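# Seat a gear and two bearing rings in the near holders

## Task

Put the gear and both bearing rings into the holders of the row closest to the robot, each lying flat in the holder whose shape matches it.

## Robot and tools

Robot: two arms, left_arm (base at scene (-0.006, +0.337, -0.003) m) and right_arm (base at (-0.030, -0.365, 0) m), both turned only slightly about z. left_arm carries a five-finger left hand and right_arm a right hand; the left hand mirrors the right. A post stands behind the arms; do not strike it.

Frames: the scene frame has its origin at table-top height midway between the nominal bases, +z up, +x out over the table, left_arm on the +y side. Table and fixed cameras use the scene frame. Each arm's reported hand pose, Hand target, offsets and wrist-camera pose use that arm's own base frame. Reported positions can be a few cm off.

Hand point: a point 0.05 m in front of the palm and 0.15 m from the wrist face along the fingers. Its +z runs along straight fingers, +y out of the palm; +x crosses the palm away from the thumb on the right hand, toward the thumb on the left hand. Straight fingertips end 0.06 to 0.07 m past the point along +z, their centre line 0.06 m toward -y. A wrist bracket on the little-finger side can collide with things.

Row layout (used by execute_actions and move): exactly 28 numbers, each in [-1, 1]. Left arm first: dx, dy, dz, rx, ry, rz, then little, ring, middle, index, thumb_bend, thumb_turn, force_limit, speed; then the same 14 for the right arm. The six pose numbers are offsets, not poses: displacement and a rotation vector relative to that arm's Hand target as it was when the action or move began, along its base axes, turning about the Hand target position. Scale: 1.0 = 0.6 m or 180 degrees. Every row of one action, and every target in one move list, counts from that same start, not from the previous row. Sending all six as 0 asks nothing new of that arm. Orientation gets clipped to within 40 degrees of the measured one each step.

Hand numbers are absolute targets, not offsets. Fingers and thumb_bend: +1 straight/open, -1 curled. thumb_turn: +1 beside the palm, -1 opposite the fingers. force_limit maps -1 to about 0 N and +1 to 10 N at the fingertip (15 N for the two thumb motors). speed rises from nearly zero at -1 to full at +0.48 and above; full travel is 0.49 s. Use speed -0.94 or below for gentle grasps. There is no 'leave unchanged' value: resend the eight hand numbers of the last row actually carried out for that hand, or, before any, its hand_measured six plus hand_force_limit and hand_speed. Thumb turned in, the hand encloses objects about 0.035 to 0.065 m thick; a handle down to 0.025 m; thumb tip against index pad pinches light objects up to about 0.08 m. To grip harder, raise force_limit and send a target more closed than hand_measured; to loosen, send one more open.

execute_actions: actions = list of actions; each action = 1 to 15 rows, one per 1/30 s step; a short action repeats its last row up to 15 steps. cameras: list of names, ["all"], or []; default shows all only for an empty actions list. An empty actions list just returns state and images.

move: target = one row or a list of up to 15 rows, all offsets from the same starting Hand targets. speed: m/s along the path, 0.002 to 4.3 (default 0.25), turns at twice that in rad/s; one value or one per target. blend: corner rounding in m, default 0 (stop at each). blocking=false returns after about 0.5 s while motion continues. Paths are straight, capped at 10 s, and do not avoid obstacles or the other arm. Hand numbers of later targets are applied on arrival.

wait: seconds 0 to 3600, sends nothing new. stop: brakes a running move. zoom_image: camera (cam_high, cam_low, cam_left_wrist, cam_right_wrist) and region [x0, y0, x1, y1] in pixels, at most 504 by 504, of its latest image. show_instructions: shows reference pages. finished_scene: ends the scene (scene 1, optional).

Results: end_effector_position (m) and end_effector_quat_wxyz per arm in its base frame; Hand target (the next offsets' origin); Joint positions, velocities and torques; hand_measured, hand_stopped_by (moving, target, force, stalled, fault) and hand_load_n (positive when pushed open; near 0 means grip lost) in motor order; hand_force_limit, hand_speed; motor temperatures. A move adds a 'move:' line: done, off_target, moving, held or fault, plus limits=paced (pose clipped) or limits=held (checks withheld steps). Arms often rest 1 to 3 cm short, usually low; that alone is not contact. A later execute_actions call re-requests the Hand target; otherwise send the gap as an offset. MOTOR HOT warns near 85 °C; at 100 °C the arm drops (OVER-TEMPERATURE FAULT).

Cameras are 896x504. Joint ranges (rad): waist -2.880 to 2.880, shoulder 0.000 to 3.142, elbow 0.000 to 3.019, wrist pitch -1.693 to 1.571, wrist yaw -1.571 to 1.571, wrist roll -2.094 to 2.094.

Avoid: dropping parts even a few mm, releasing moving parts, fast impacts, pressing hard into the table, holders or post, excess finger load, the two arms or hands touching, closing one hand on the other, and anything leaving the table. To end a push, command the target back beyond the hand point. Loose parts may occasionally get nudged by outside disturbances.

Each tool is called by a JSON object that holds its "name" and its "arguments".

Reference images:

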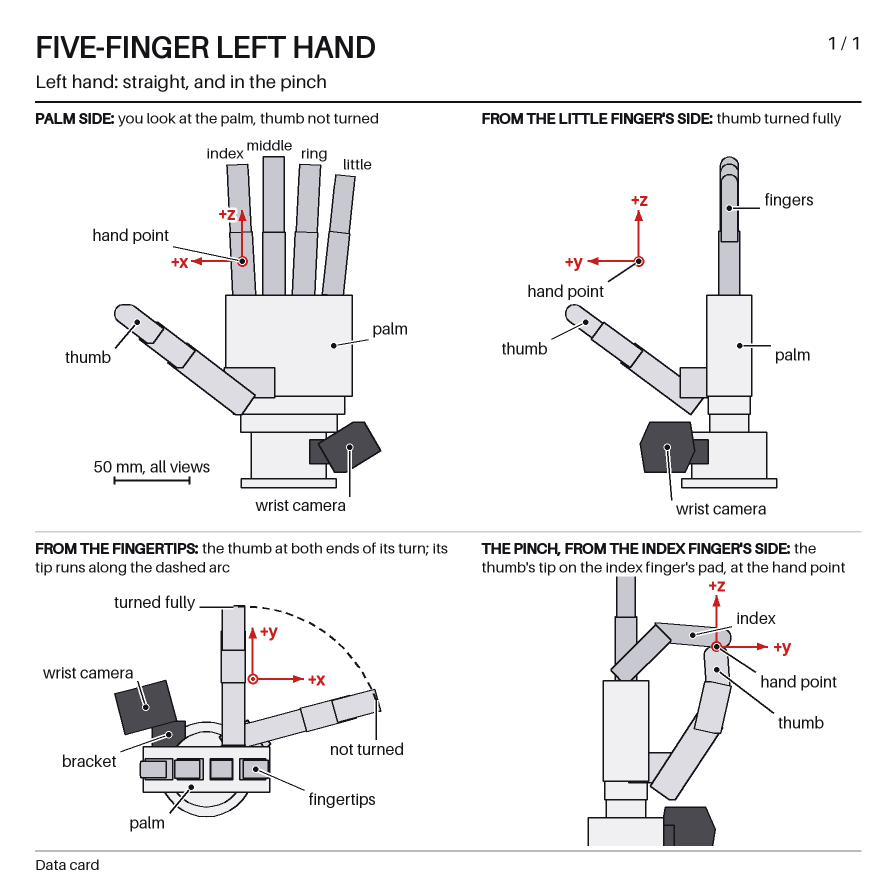

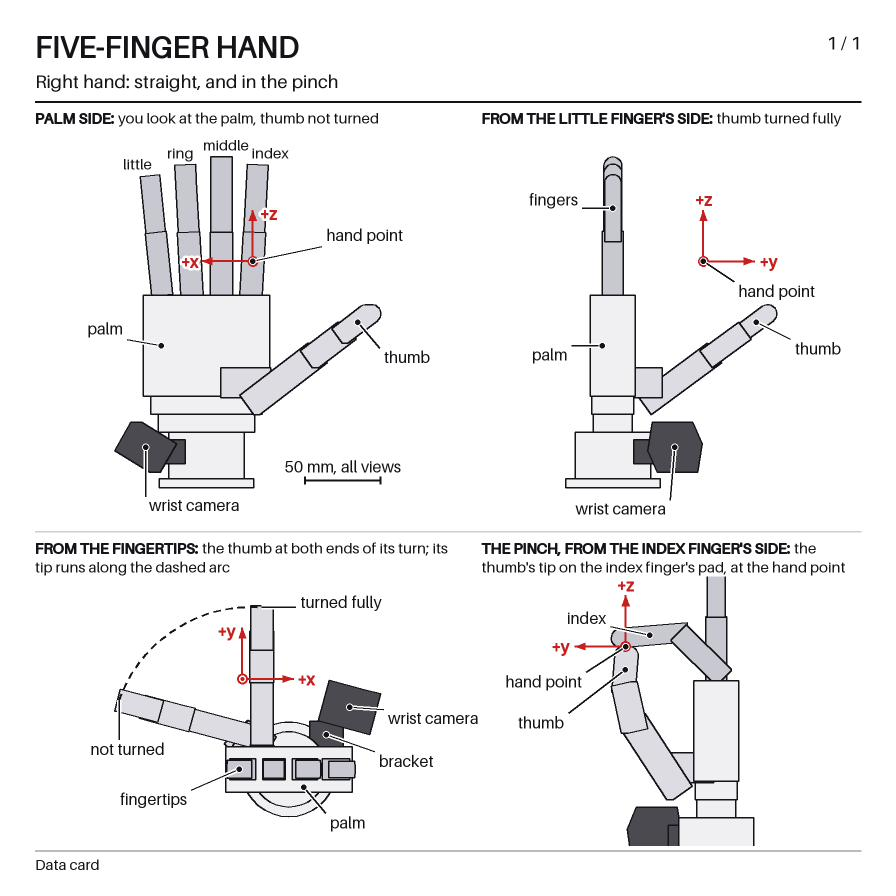

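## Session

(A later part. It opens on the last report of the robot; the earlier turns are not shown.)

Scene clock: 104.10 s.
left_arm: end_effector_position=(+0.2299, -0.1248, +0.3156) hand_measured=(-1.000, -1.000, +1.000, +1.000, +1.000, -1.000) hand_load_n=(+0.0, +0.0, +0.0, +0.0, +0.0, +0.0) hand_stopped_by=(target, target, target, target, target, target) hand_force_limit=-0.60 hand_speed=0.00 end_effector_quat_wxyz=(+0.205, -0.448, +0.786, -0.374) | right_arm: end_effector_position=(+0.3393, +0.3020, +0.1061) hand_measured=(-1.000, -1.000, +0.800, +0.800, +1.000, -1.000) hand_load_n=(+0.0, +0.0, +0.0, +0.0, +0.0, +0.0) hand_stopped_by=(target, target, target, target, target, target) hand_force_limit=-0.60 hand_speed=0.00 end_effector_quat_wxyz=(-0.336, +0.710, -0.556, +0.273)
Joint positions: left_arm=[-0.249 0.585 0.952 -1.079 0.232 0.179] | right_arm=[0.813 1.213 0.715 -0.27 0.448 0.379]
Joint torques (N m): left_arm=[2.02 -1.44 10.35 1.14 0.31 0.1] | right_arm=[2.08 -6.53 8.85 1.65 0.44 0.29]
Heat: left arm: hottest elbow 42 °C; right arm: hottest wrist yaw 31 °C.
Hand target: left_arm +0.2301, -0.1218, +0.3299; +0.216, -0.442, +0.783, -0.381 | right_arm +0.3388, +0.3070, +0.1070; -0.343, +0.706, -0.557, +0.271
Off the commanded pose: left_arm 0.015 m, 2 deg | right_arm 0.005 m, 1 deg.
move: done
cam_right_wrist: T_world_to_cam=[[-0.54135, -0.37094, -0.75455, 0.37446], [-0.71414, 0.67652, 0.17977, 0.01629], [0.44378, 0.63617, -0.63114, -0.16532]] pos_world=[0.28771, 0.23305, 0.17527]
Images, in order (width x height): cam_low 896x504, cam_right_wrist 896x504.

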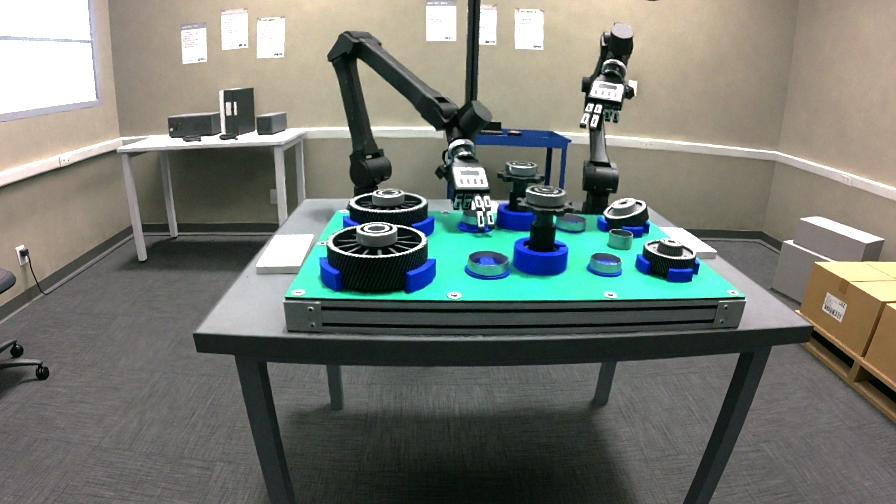

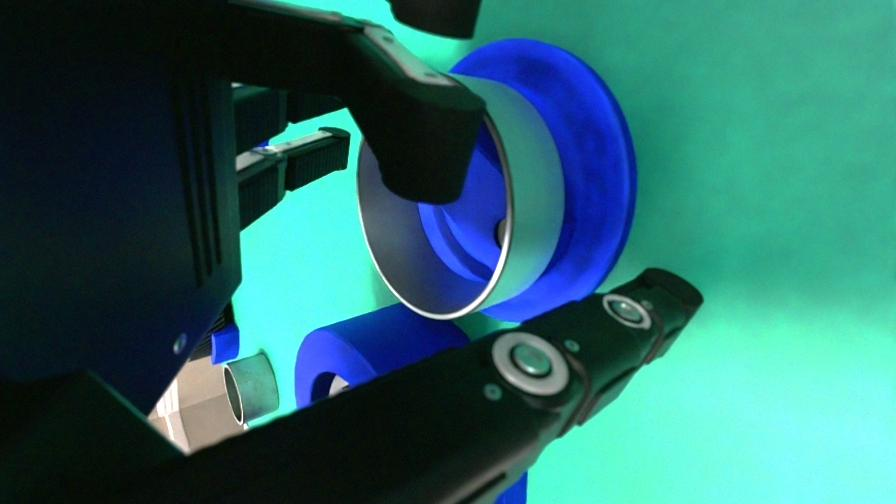

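{"name": "move", "arguments": {"target": [0,0,0,0,0,0,-1,-1,1,1,1,-1,-0.6,0, 0,0,0,0,0,0,-1,-1,0.54,0.54,0.78,-1,-0.8,-0.8], "cameras": ["cam_right_wrist","cam_low"]}}

{"name": "zoom_image", "arguments": {"camera": "cam_right_wrist", "region": [200, 40, 480, 240]}}

{"name": "zoom_image", "arguments": {"camera": "cam_low", "region": [420, 170, 530, 250]}}

Scene clock: 110.40 s.
left_arm: end_effector_position=(+0.2299, -0.1248, +0.3156) hand_measured=(-1.000, -1.000, +1.000, +1.000, +1.000, -1.000) hand_load_n=(+0.0, +0.0, +0.0, +0.0, +0.0, +0.0) hand_stopped_by=(target, target, target, target, target, target) hand_force_limit=-0.60 hand_speed=0.00 end_effector_quat_wxyz=(+0.205, -0.448, +0.786, -0.374) | right_arm: end_effector_position=(+0.3393, +0.3020, +0.1061) hand_measured=(-1.000, -1.000, +0.540, +0.540, +0.780, -1.000) hand_load_n=(+0.0, +0.0, +0.0, +0.0, +0.0, +0.0) hand_stopped_by=(target, target, target, target, target, target) hand_force_limit=-0.80 hand_speed=-0.80 end_effector_quat_wxyz=(-0.336, +0.710, -0.556, +0.273)
Joint positions: left_arm=[-0.249 0.585 0.952 -1.079 0.232 0.179] | right_arm=[0.813 1.213 0.715 -0.27 0.448 0.379]
Joint torques (N m): left_arm=[1.79 -1.14 10.39 0.87 0.25 0.05] | right_arm=[1.44 -7.06 8.83 1.47 0.44 0.26]
Heat: left arm: hottest elbow 42 °C; right arm: hottest wrist yaw 31 °C.
Hand target: left_arm +0.2301, -0.1218, +0.3299; +0.216, -0.442, +0.783, -0.381 | right_arm +0.3388, +0.3070, +0.1070; -0.343, +0.706, -0.557, +0.271
Off the commanded pose: left_arm 0.015 m, 2 deg | right_arm 0.005 m, 1 deg.
move: done
cam_right_wrist: T_world_to_cam=[[-0.54135, -0.37094, -0.75455, 0.37446], [-0.71414, 0.67652, 0.17977, 0.01629], [0.44378, 0.63617, -0.63114, -0.16532]] pos_world=[0.28771, 0.23305, 0.17527]
Images, in order (width x height): cam_low 896x504, cam_right_wrist 896x504.

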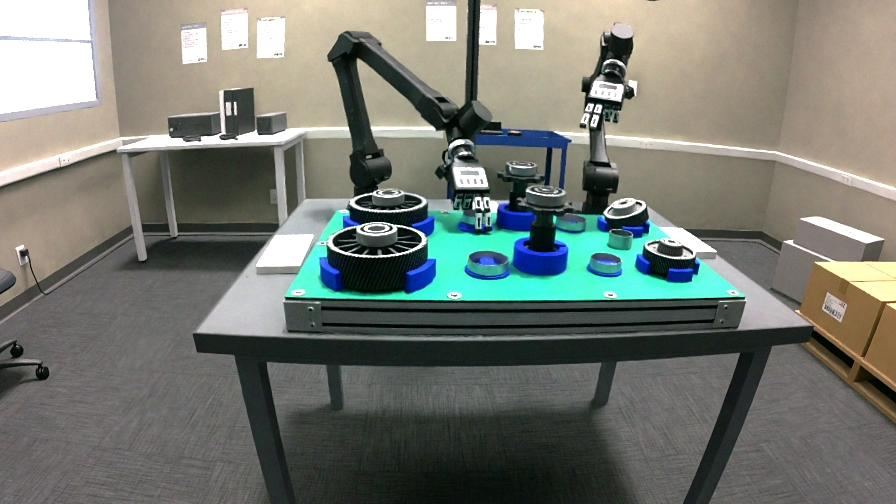

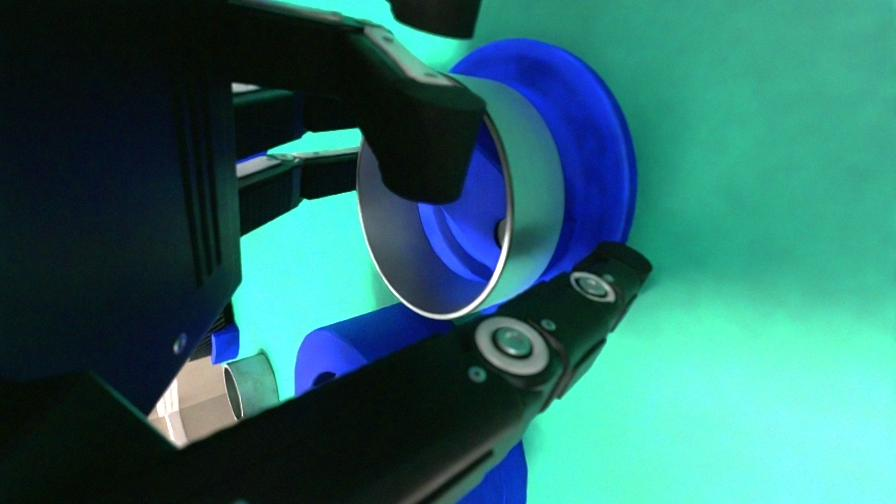

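Scaled by 1.800.

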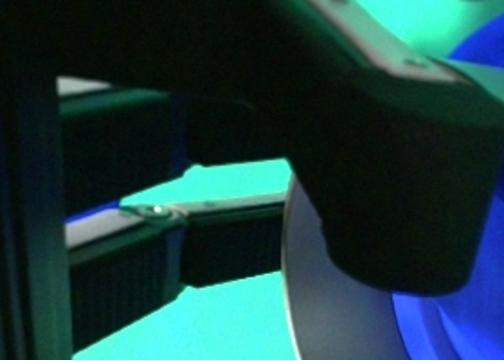

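Scaled by 4.582.

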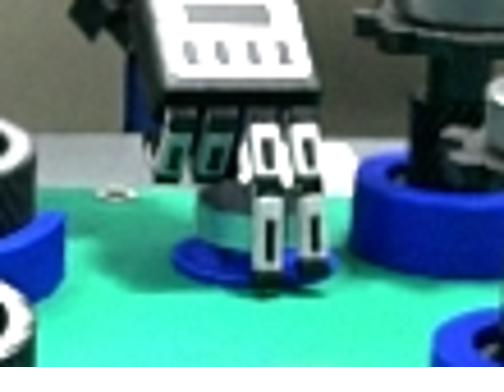

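{"name": "execute_actions", "arguments": {"actions": []}}

{"name": "zoom_image", "arguments": {"camera": "cam_high", "region": [400, 130, 510, 240]}}

{"name": "zoom_image", "arguments": {"camera": "cam_low", "region": [440, 190, 510, 245]}}

Scene clock: 115.20 s.
left_arm: end_effector_position=(+0.2299, -0.1248, +0.3156) hand_measured=(-1.000, -1.000, +1.000, +1.000, +1.000, -1.000) hand_load_n=(+0.0, +0.0, +0.0, +0.0, +0.0, +0.0) hand_stopped_by=(target, target, target, target, target, target) hand_force_limit=-0.60 hand_speed=0.00 end_effector_quat_wxyz=(+0.205, -0.448, +0.786, -0.374) | right_arm: end_effector_position=(+0.3393, +0.3020, +0.1061) hand_measured=(-1.000, -1.000, +0.540, +0.540, +0.780, -1.000) hand_load_n=(+0.0, +0.0, +0.0, +0.0, +0.0, +0.0) hand_stopped_by=(target, target, target, target, target, target) hand_force_limit=-0.80 hand_speed=-0.80 end_effector_quat_wxyz=(-0.336, +0.710, -0.556, +0.273)
Joint positions: left_arm=[-0.249 0.585 0.952 -1.079 0.232 0.179] | right_arm=[0.813 1.213 0.715 -0.27 0.448 0.379]
Joint velocities: within noise
Joint torques (N m): left_arm=[1.38 -1.03 10.26 1.07 0.26 0.11] | right_arm=[1.9 -6.83 8.81 1.57 0.42 0.29]
Motor temperatures (°C): left_arm=[27 33 42 31 22 23] | right_arm=[28 23 29 29 31 22]
Heat: left arm: hottest elbow 42 °C; right arm: hottest wrist yaw 31 °C.
Hand target: left_arm +0.2301, -0.1218, +0.3299; +0.216, -0.442, +0.783, -0.381 | right_arm +0.3388, +0.3070, +0.1070; -0.343, +0.706, -0.557, +0.271
Off the commanded pose: left_arm 0.015 m, 2 deg | right_arm 0.005 m, 1 deg.
camera_calibration:
cam_left_wrist: T_world_to_cam=[[0.44163, -0.47488, 0.76122, -0.40635], [-0.86525, -0.4498, 0.22138, 0.06824], [0.23727, -0.75642, -0.60954, 0.16104]] pos_world=[0.20029, -0.04046, 0.39237]
cam_right_wrist: T_world_to_cam=[[-0.54135, -0.37094, -0.75455, 0.37446], [-0.71414, 0.67652, 0.17977, 0.01629], [0.44378, 0.63617, -0.63114, -0.16532]] pos_world=[0.28771, 0.23305, 0.17527]

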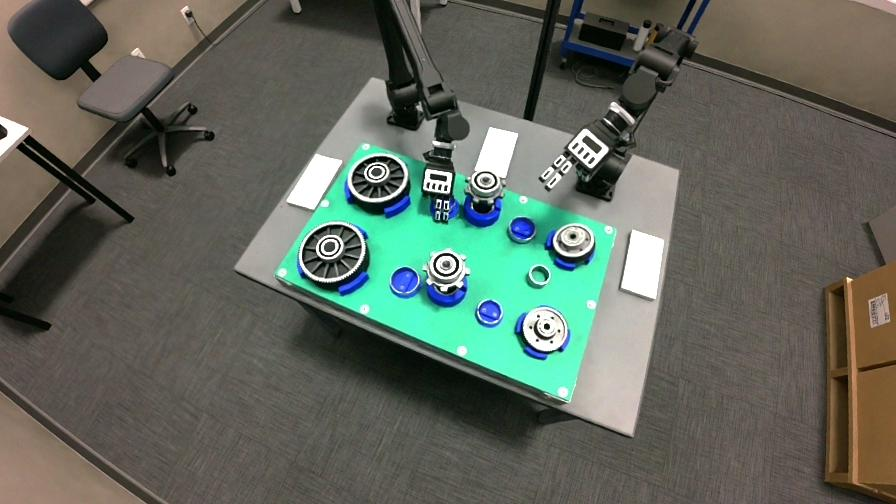

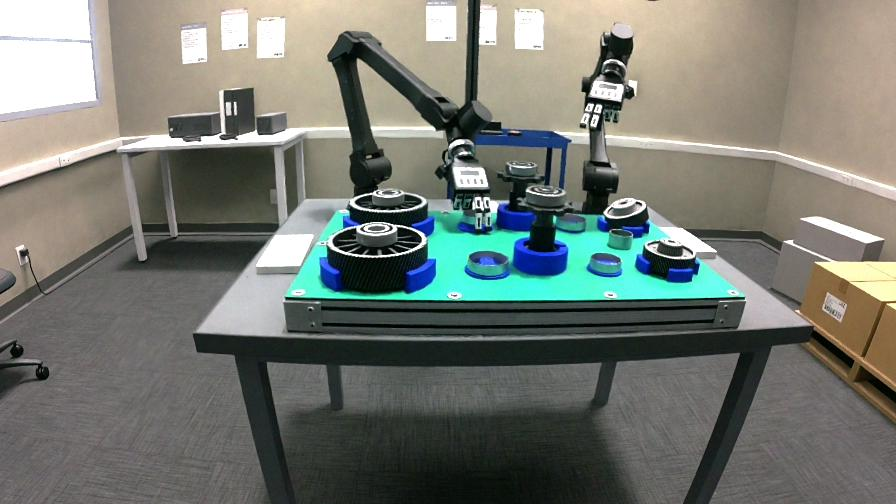

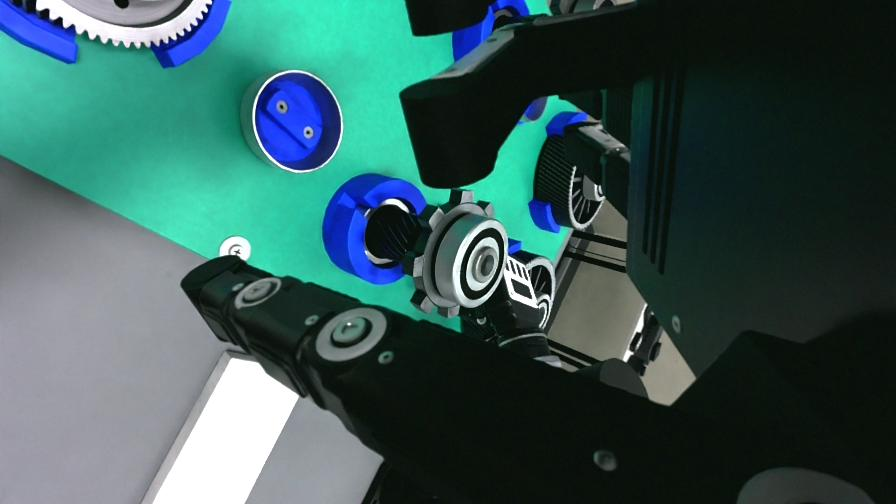

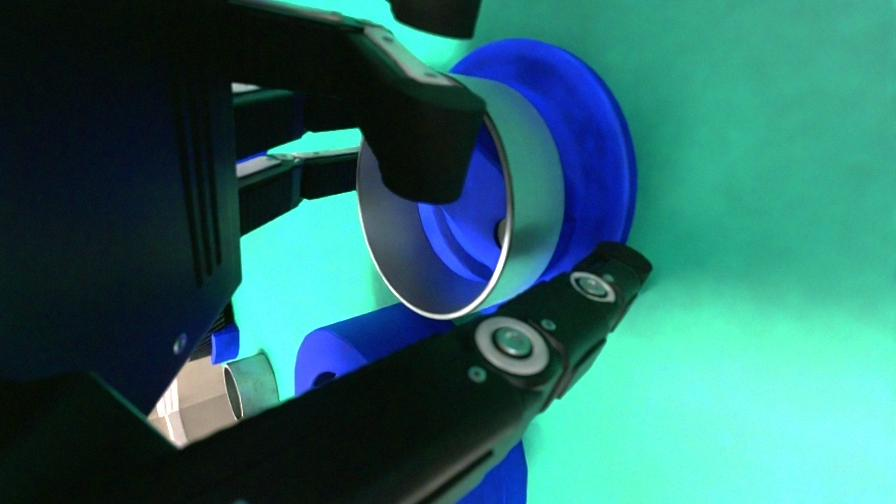

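Scaled by 4.582.

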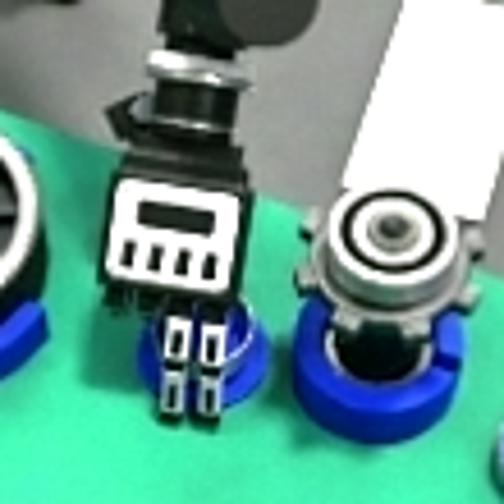

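Scaled by 7.200.

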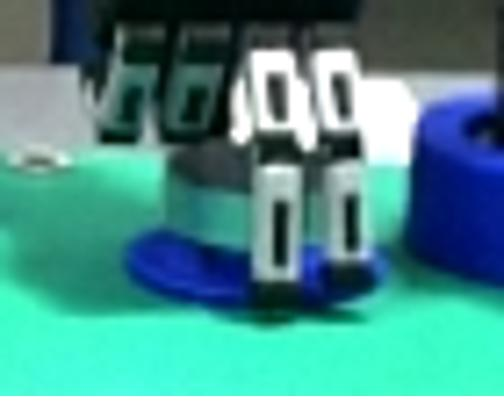

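{"name": "move", "arguments": {"target": [0,0,0,0,0,0,-1,-1,1,1,1,-1,-0.6,0, -0.0093,-0.008,0.0233,0,0,0,-1,-1,0.54,0.54,0.78,-1,-0.8,-0.8], "cameras": ["cam_right_wrist","cam_low","cam_high"], "speed": 0.1}}

{"name": "zoom_image", "arguments": {"camera": "cam_high", "region": [410, 150, 490, 240]}}

{"name": "zoom_image", "arguments": {"camera": "cam_low", "region": [440, 190, 510, 245]}}

{"name": "zoom_image", "arguments": {"camera": "cam_right_wrist", "region": [200, 40, 480, 240]}}

Scene clock: 128.57 s.
left_arm: end_effector_position=(+0.2299, -0.1248, +0.3156) hand_measured=(-1.000, -1.000, +1.000, +1.000, +1.000, -1.000) hand_load_n=(+0.0, +0.0, +0.0, +0.0, +0.0, +0.0) hand_stopped_by=(target, target, target, target, target, target) hand_force_limit=-0.60 hand_speed=0.00 end_effector_quat_wxyz=(+0.205, -0.448, +0.786, -0.374) | right_arm: end_effector_position=(+0.3349, +0.2984, +0.1156) hand_measured=(-1.000, -1.000, +0.540, +0.540, +0.780, -1.000) hand_load_n=(+0.0, +0.0, +0.0, +0.0, +0.0, +0.5) hand_stopped_by=(target, target, target, target, target, target) hand_force_limit=-0.80 hand_speed=-0.80 end_effector_quat_wxyz=(-0.338, +0.709, -0.556, +0.273)
Joint positions: left_arm=[-0.249 0.585 0.952 -1.079 0.232 0.179] | right_arm=[0.815 1.18 0.715 -0.299 0.45 0.38]
Joint torques (N m): left_arm=[1.9 -1.2 10.3 1.09 0.24 0.05] | right_arm=[1.96 -6.95 9.59 0.77 0.47 0.28]
Heat: left arm: hottest elbow 42 °C; right arm: hottest wrist yaw 30 °C.
Hand target: left_arm +0.2301, -0.1218, +0.3299; +0.216, -0.442, +0.783, -0.381 | right_arm +0.3331, +0.3023, +0.1211; -0.343, +0.706, -0.557, +0.271
Off the commanded pose: left_arm 0.015 m, 2 deg | right_arm 0.007 m, 1 deg.
move: done
cam_right_wrist: T_world_to_cam=[[-0.53869, -0.36845, -0.75767, 0.37656], [-0.71491, 0.67573, 0.17968, 0.0143], [0.44577, 0.63846, -0.62742, -0.15691]] pos_world=[0.28302, 0.22926, 0.18428]
Images, in order (width x height): cam_high 896x504, cam_low 896x504, cam_right_wrist 896x504.

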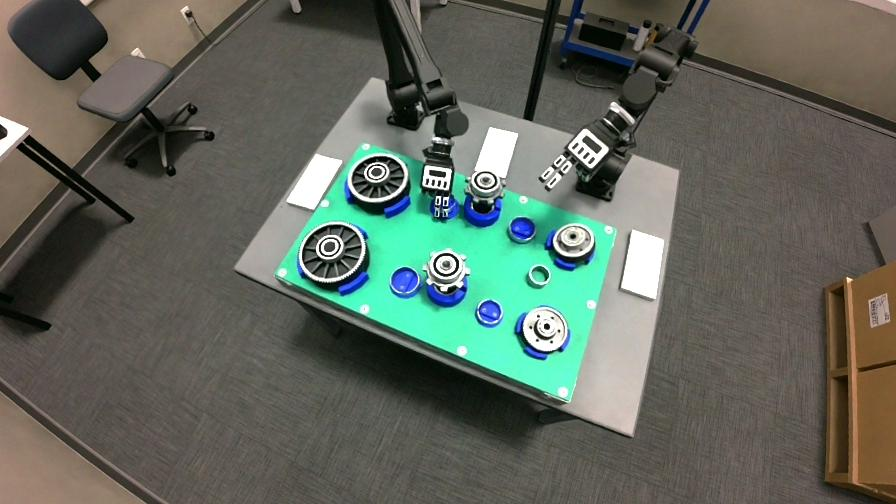

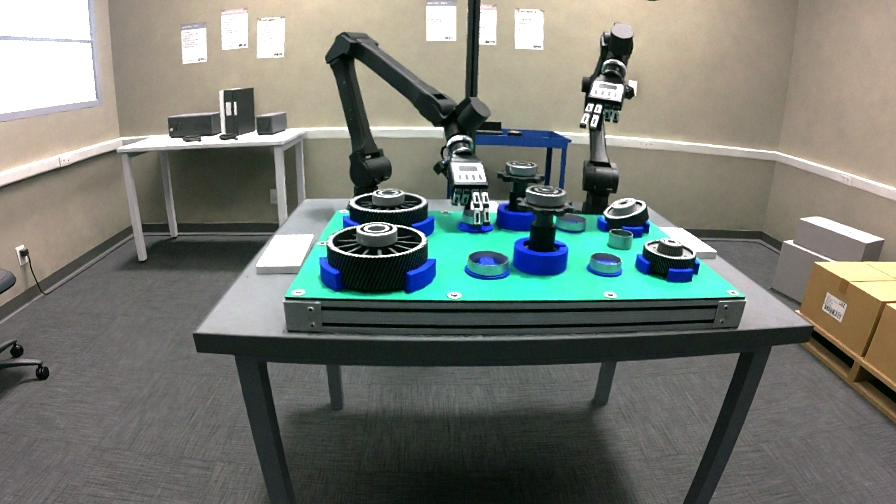

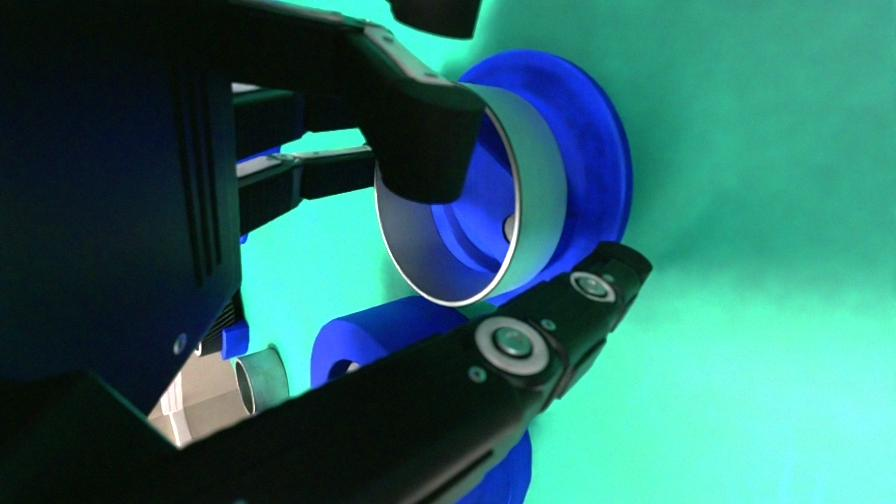

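Scaled by 5.600.

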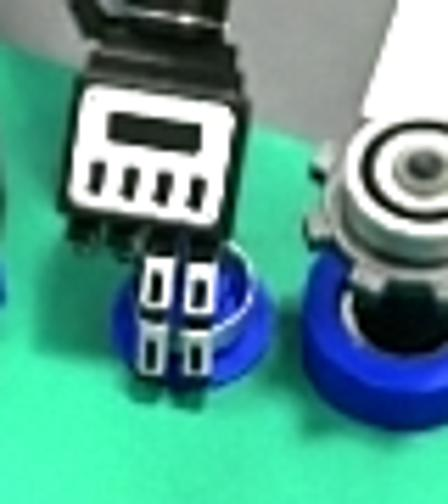

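Scaled by 7.200.

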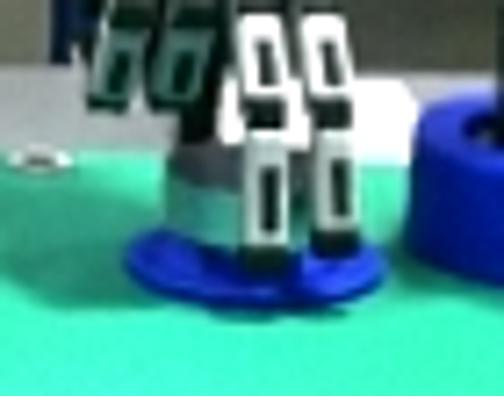

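Scaled by 1.800.

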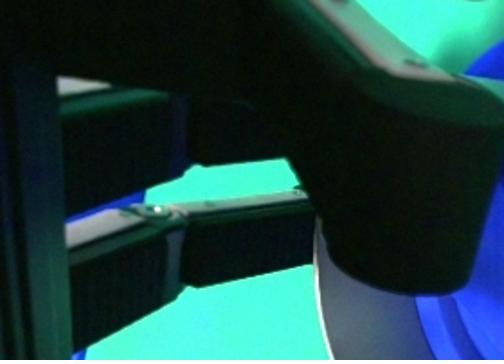

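{"name": "move", "arguments": {"target": [0,0,0,0,0,0,-1,-1,1,1,1,-1,-0.6,0, 0,0,0.006,0,0,0,-1,-1,0.42,0.42,0.68,-1,-0.8,-0.9], "cameras": ["cam_right_wrist","cam_low","cam_high"], "speed": 0.1}}

{"name": "zoom_image", "arguments": {"camera": "cam_high", "region": [410, 150, 490, 240]}}

{"name": "zoom_image", "arguments": {"camera": "cam_low", "region": [440, 190, 510, 245]}}

{"name": "zoom_image", "arguments": {"camera": "cam_right_wrist", "region": [300, 40, 700, 340]}}

Scene clock: 134.67 s.
left_arm: end_effector_position=(+0.2299, -0.1248, +0.3156) hand_measured=(-1.000, -1.000, +1.000, +1.000, +1.000, -1.000) hand_load_n=(+0.0, +0.0, +0.0, +0.0, +0.0, +0.0) hand_stopped_by=(target, target, target, target, target, target) hand_force_limit=-0.60 hand_speed=0.00 end_effector_quat_wxyz=(+0.205, -0.448, +0.786, -0.374) | right_arm: end_effector_position=(+0.3331, +0.2965, +0.1137) hand_measured=(-1.000, -1.000, +0.420, +0.420, +0.680, -1.000) hand_load_n=(+0.0, +0.5, +0.0, +0.5, +0.0, +0.0) hand_stopped_by=(target, target, target, target, target, target) hand_force_limit=-0.80 hand_speed=-0.90 end_effector_quat_wxyz=(-0.332, +0.711, -0.556, +0.273)
Joint positions: left_arm=[-0.249 0.585 0.952 -1.079 0.232 0.179] | right_arm=[0.815 1.18 0.715 -0.311 0.45 0.38]
Joint torques (N m): left_arm=[1.79 -0.67 10.17 1.31 0.31 0.08] | right_arm=[2.02 -7.06 10.29 0.81 0.43 0.28]
Heat: left arm: hottest elbow 42 °C; right arm: hottest wrist yaw 30 °C.
Hand target: left_arm +0.2301, -0.1218, +0.3299; +0.216, -0.442, +0.783, -0.381 | right_arm +0.3331, +0.3023, +0.1247; -0.343, +0.706, -0.557, +0.271
Off the commanded pose: left_arm 0.015 m, 2 deg | right_arm 0.012 m, 1 deg.
move: off_target (right_arm)
cam_right_wrist: T_world_to_cam=[[-0.5449, -0.3746, -0.75017, 0.3765], [-0.71317, 0.67758, 0.17966, 0.01358], [0.441, 0.6329, -0.63637, -0.15185]] pos_world=[0.2818, 0.22794, 0.18336]
Images, in order (width x height): cam_high 896x504, cam_low 896x504, cam_right_wrist 896x504.

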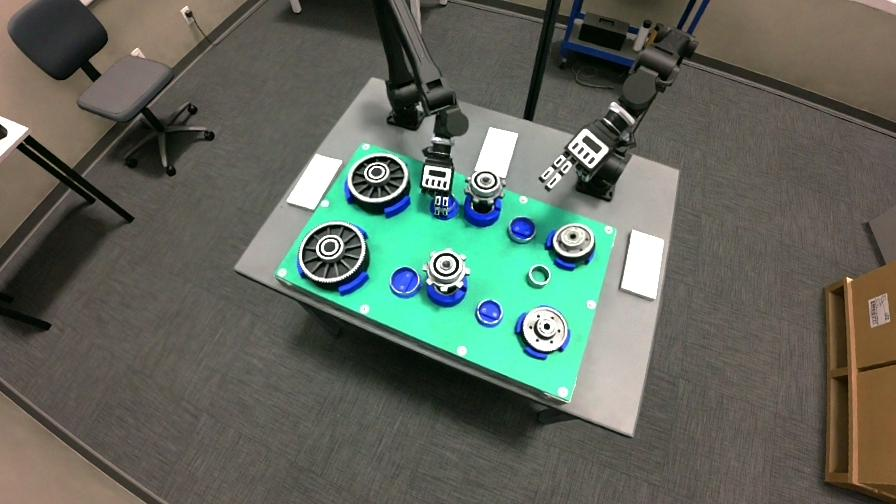

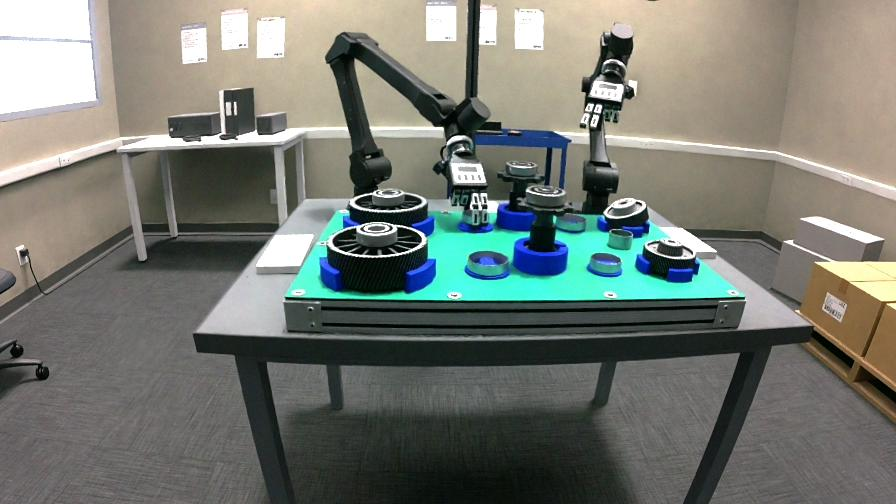

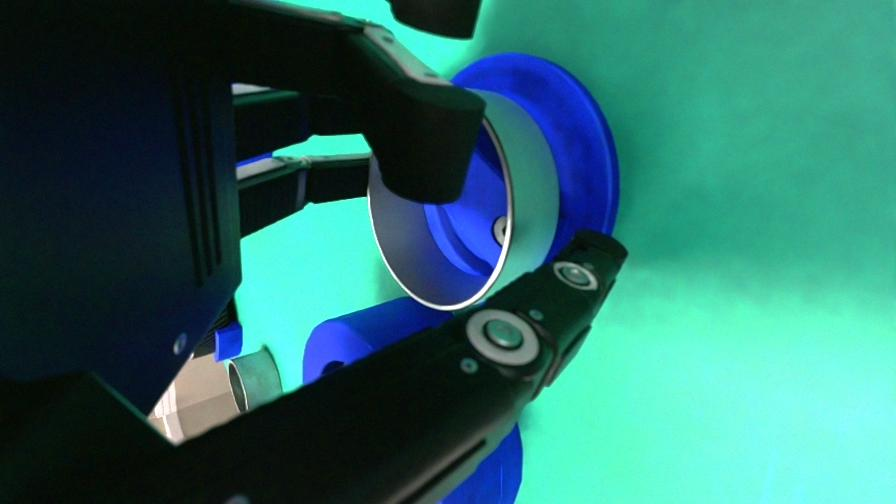

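Scaled by 5.600.

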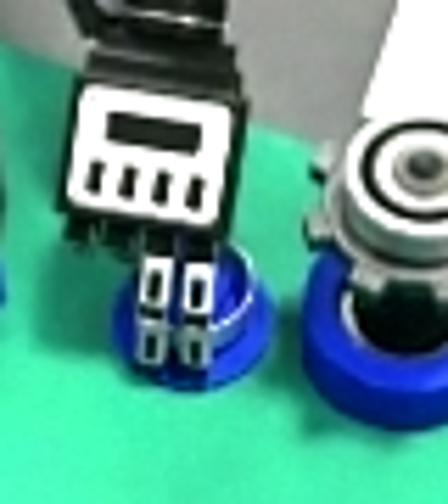

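Scaled by 7.200.

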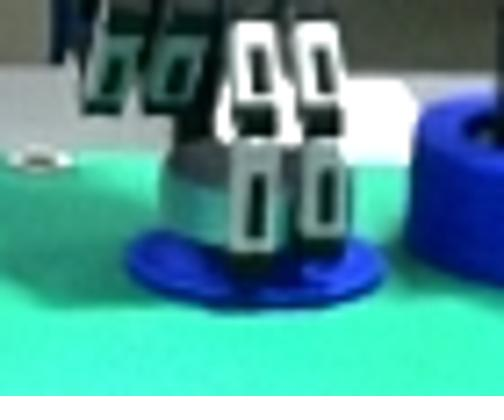

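Scaled by 1.260.

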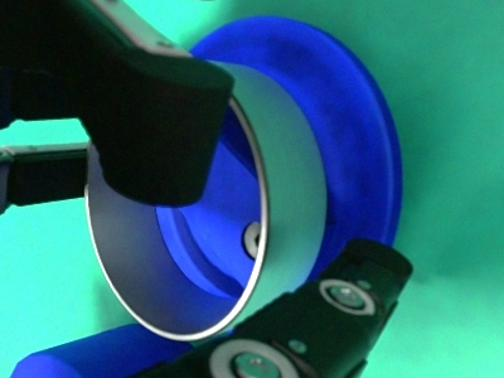

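{"name": "move", "arguments": {"target": [0,0,0,0,0,0,-1,-1,1,1,1,-1,-0.6,0, 0.003,0.006,0.02,0,0,0,-1,-1,0.42,0.42,0.68,-1,-0.8,-0.9], "cameras": ["cam_right_wrist","cam_low"], "speed": 0.1}}

{"name": "zoom_image", "arguments": {"camera": "cam_low", "region": [440, 190, 510, 245]}}

Scene clock: 137.17 s.
left_arm: end_effector_position=(+0.2299, -0.1248, +0.3156) hand_measured=(-1.000, -1.000, +1.000, +1.000, +1.000, -1.000) hand_load_n=(+0.0, +0.0, +0.0, +0.0, +0.0, +0.0) hand_stopped_by=(target, target, target, target, target, target) hand_force_limit=-0.60 hand_speed=0.00 end_effector_quat_wxyz=(+0.205, -0.448, +0.786, -0.374) | right_arm: end_effector_position=(+0.3298, +0.2913, +0.1147) hand_measured=(-1.000, -1.000, +0.420, +0.420, +0.680, -1.000) hand_load_n=(+0.0, +0.0, +1.0, +0.5, +0.0, +0.0) hand_stopped_by=(target, target, target, target, target, target) hand_force_limit=-0.80 hand_speed=-0.90 end_effector_quat_wxyz=(-0.324, +0.712, -0.559, +0.275)
Joint positions: left_arm=[-0.249 0.585 0.952 -1.079 0.232 0.179] | right_arm=[0.816 1.168 0.716 -0.341 0.458 0.384]
Joint torques (N m): left_arm=[1.79 -0.73 10.29 1.22 0.28 0.04] | right_arm=[2.78 -6.83 12.81 0.55 0.26 0.24]
Heat: left arm: hottest elbow 42 °C; right arm: hottest wrist yaw 30 °C.
Hand target: left_arm +0.2301, -0.1218, +0.3299; +0.216, -0.442, +0.783, -0.381 | right_arm +0.3349, +0.3059, +0.1366; -0.343, +0.706, -0.557, +0.271
Off the commanded pose: left_arm 0.015 m, 2 deg | right_arm 0.027 m, 2 deg.
move: off_target (right_arm)
cam_right_wrist: T_world_to_cam=[[-0.55401, -0.38043, -0.7405, 0.3771], [-0.70657, 0.68526, 0.17658, 0.01055], [0.44026, 0.62104, -0.64844, -0.14133]] pos_world=[0.2786, 0.22401, 0.18574]
Images, in order (width x height): cam_low 896x504, cam_right_wrist 896x504.

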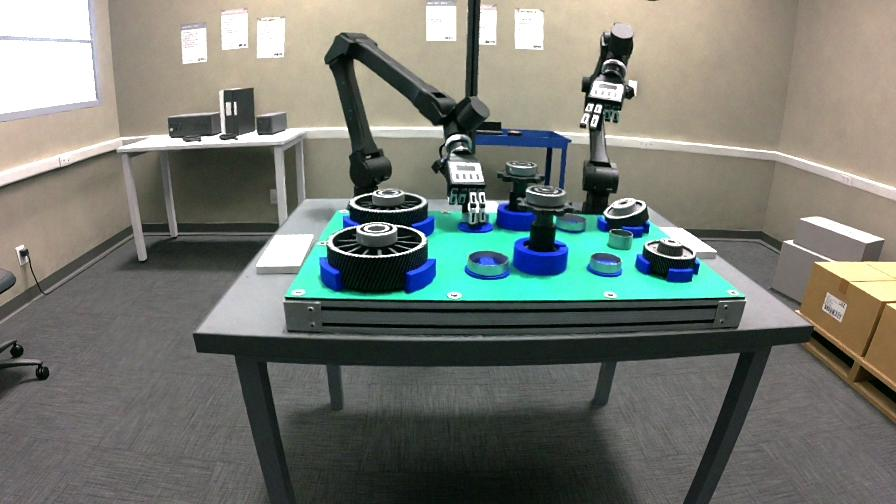

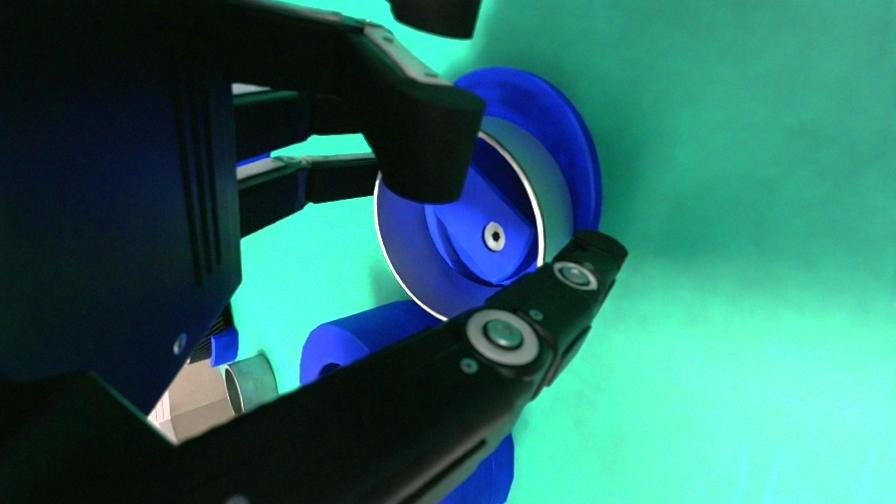

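Scaled by 7.200.

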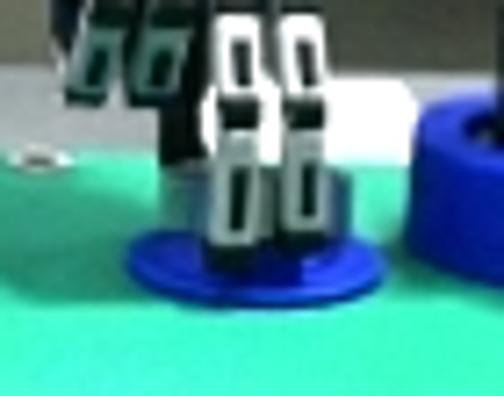

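{"name": "move", "arguments": {"target": [0,0,0,0,0,0,-1,-1,1,1,1,-1,-0.6,0, 0,0,0,0,0,0,-1,-1,0.42,0.42,0.4,-1,-0.7,-0.94], "cameras": ["cam_right_wrist","cam_low"], "speed": 0.1}}

{"name": "zoom_image", "arguments": {"camera": "cam_low", "region": [440, 190, 510, 245]}}

Scene clock: 145.63 s.
left_arm: end_effector_position=(+0.2299, -0.1248, +0.3156) hand_measured=(-1.000, -1.000, +1.000, +1.000, +1.000, -1.000) hand_load_n=(+0.0, +0.0, +0.0, +0.0, +0.0, +0.0) hand_stopped_by=(target, target, target, target, target, target) hand_force_limit=-0.60 hand_speed=0.00 end_effector_quat_wxyz=(+0.205, -0.448, +0.786, -0.374) | right_arm: end_effector_position=(+0.3288, +0.2905, +0.1163) hand_measured=(-1.000, -1.000, +0.420, +0.420, +0.400, -1.000) hand_load_n=(+0.0, +0.0, +1.0, +0.0, +0.0, +0.5) hand_stopped_by=(target, target, target, target, target, target) hand_force_limit=-0.70 hand_speed=-0.94 end_effector_quat_wxyz=(-0.324, +0.712, -0.558, +0.275)
Joint positions: left_arm=[-0.249 0.585 0.952 -1.079 0.232 0.179] | right_arm=[0.816 1.162 0.716 -0.347 0.458 0.384]
Joint torques (N m): left_arm=[1.55 -0.26 10.62 1.06 0.27 0.06] | right_arm=[2.2 -6.71 12.97 0.68 0.25 0.28]
Heat: left arm: hottest elbow 43 °C; right arm: hottest wrist yaw 30 °C.
Hand target: left_arm +0.2301, -0.1218, +0.3299; +0.216, -0.442, +0.783, -0.381 | right_arm +0.3349, +0.3059, +0.1366; -0.343, +0.706, -0.557, +0.271
Off the commanded pose: left_arm 0.015 m, 2 deg | right_arm 0.026 m, 2 deg.
move: done
cam_right_wrist: T_world_to_cam=[[-0.55365, -0.38085, -0.74055, 0.37743], [-0.70697, 0.68492, 0.1763, 0.01035], [0.44007, 0.62116, -0.64846, -0.13933]] pos_world=[0.27759, 0.22321, 0.18734]
Images, in order (width x height): cam_low 896x504, cam_right_wrist 896x504.

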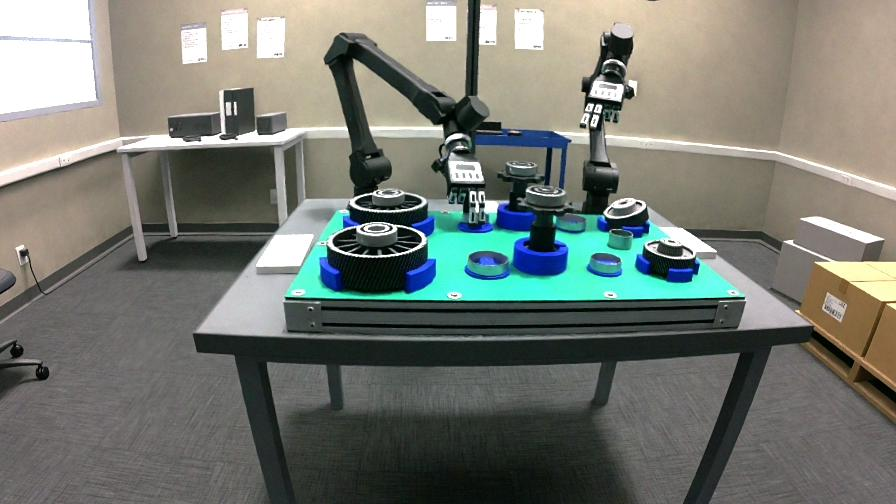

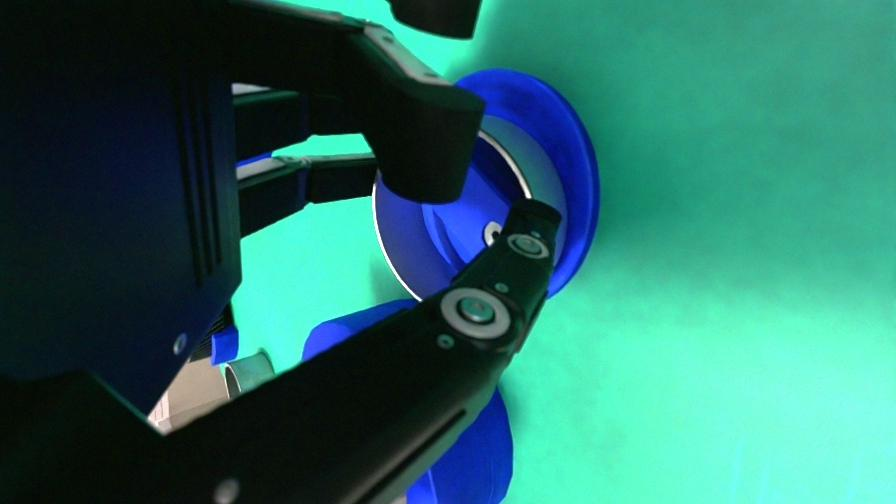

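Scaled by 7.200.

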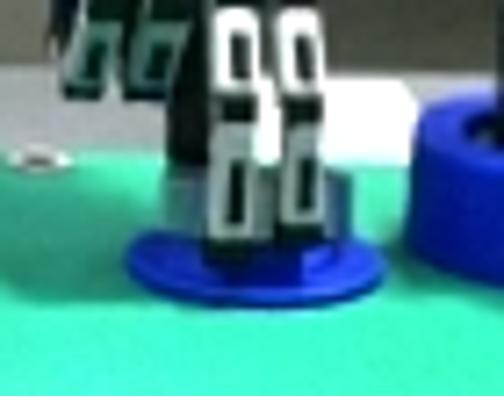

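{"name": "zoom_image", "arguments": {"camera": "cam_right_wrist", "region": [360, 60, 640, 320]}}

Scaled by 1.800.

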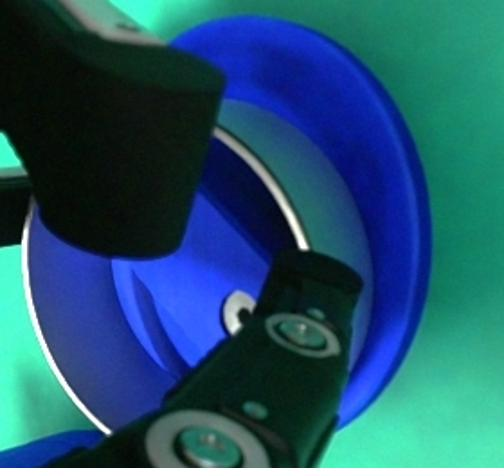

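{"name": "move", "arguments": {"target": [[0,0,0,0,0,0,-1,-1,1,1,1,-1,-0.6,0, 0,0,0,0,0,0,-1,-1,0.8,0.8,0.4,-1,-0.7,-0.9],[0,0,0,0,0,0,-1,-1,1,1,1,-1,-0.6,0, 0,0,0.05,0,0,0,-1,-1,0.8,0.8,0.4,-1,-0.7,-0.9],[0,0,0,0,0,0,-1,-1,1,1,1,-1,-0.6,0, 0,0,0.05,0,0,0,-1,-1,0.8,0.8,1,-1,-0.7,-0.4]], "cameras": ["cam_right_wrist","cam_low"], "speed": 0.1}}

{"name": "zoom_image", "arguments": {"camera": "cam_low", "region": [440, 190, 510, 245]}}

Scene clock: 155.47 s.
left_arm: end_effector_position=(+0.2299, -0.1248, +0.3156) hand_measured=(-1.000, -1.000, +1.000, +1.000, +1.000, -1.000) hand_load_n=(+0.0, +0.0, +0.0, +0.0, +0.0, +0.0) hand_stopped_by=(target, target, target, target, target, target) hand_force_limit=-0.60 hand_speed=0.00 end_effector_quat_wxyz=(+0.205, -0.448, +0.786, -0.374) | right_arm: end_effector_position=(+0.3263, +0.2895, +0.1391) hand_measured=(-1.000, -1.000, +0.800, +0.800, +1.000, -1.000) hand_load_n=(+0.0, +0.0, +0.0, +0.0, +0.0, +0.0) hand_stopped_by=(target, target, target, target, target, target) hand_force_limit=-0.70 hand_speed=-0.40 end_effector_quat_wxyz=(-0.318, +0.716, -0.558, +0.273)
Joint positions: left_arm=[-0.249 0.585 0.952 -1.079 0.232 0.179] | right_arm=[0.819 1.132 0.766 -0.441 0.458 0.384]
Joint torques (N m): left_arm=[0.67 -1.14 10.61 1.13 0.28 0.06] | right_arm=[1.61 -7.06 13.91 0.62 0.23 0.26]
Heat: left arm: hottest elbow 43 °C; right arm: hottest elbow 30 °C.
Hand target: left_arm +0.2301, -0.1218, +0.3299; +0.216, -0.442, +0.783, -0.381 | right_arm +0.3350, +0.3058, +0.1667; -0.343, +0.706, -0.557, +0.271
Off the commanded pose: left_arm 0.015 m, 2 deg | right_arm 0.033 m, 3 deg.
move: off_target (right_arm); target 3's new numbers were sent with right_arm's hand 0.033 m and 3 deg from that target
cam_right_wrist: T_world_to_cam=[[-0.56013, -0.38989, -0.73092, 0.39606], [-0.70691, 0.68496, 0.17636, 0.0052], [0.43189, 0.61548, -0.65928, -0.11704]] pos_world=[0.27607, 0.22289, 0.21141]
Images, in order (width x height): cam_low 896x504, cam_right_wrist 896x504.

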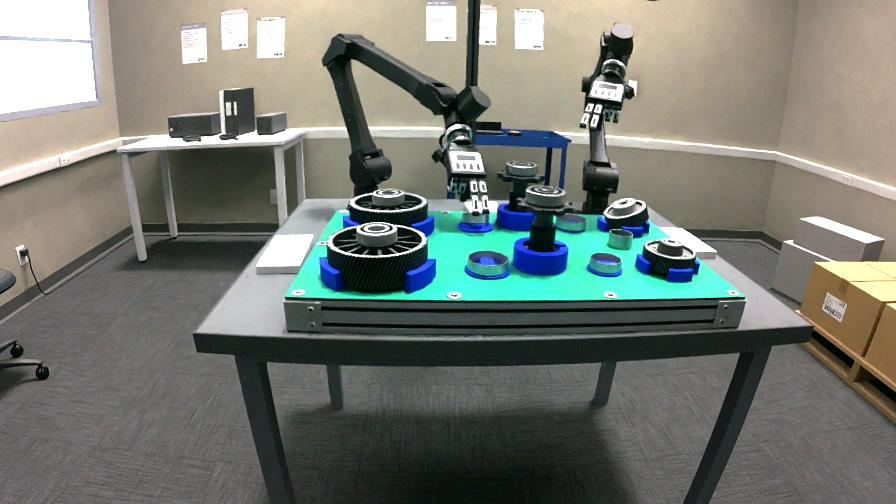

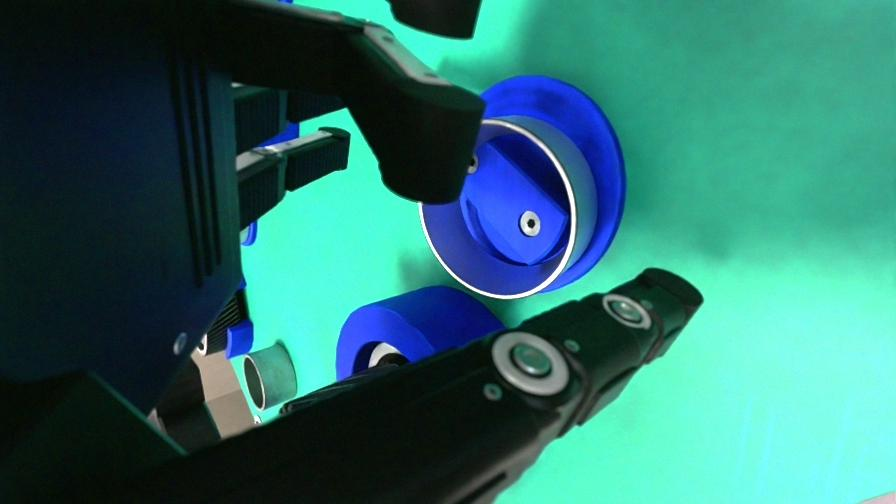

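Scaled by 7.200.

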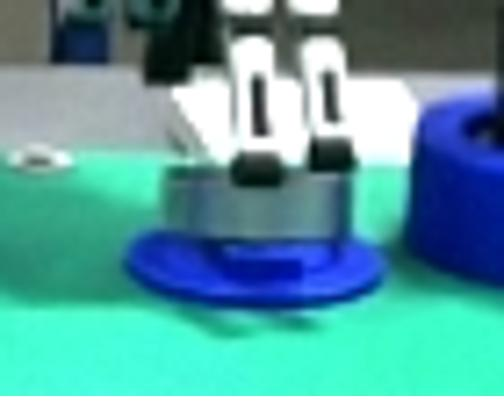

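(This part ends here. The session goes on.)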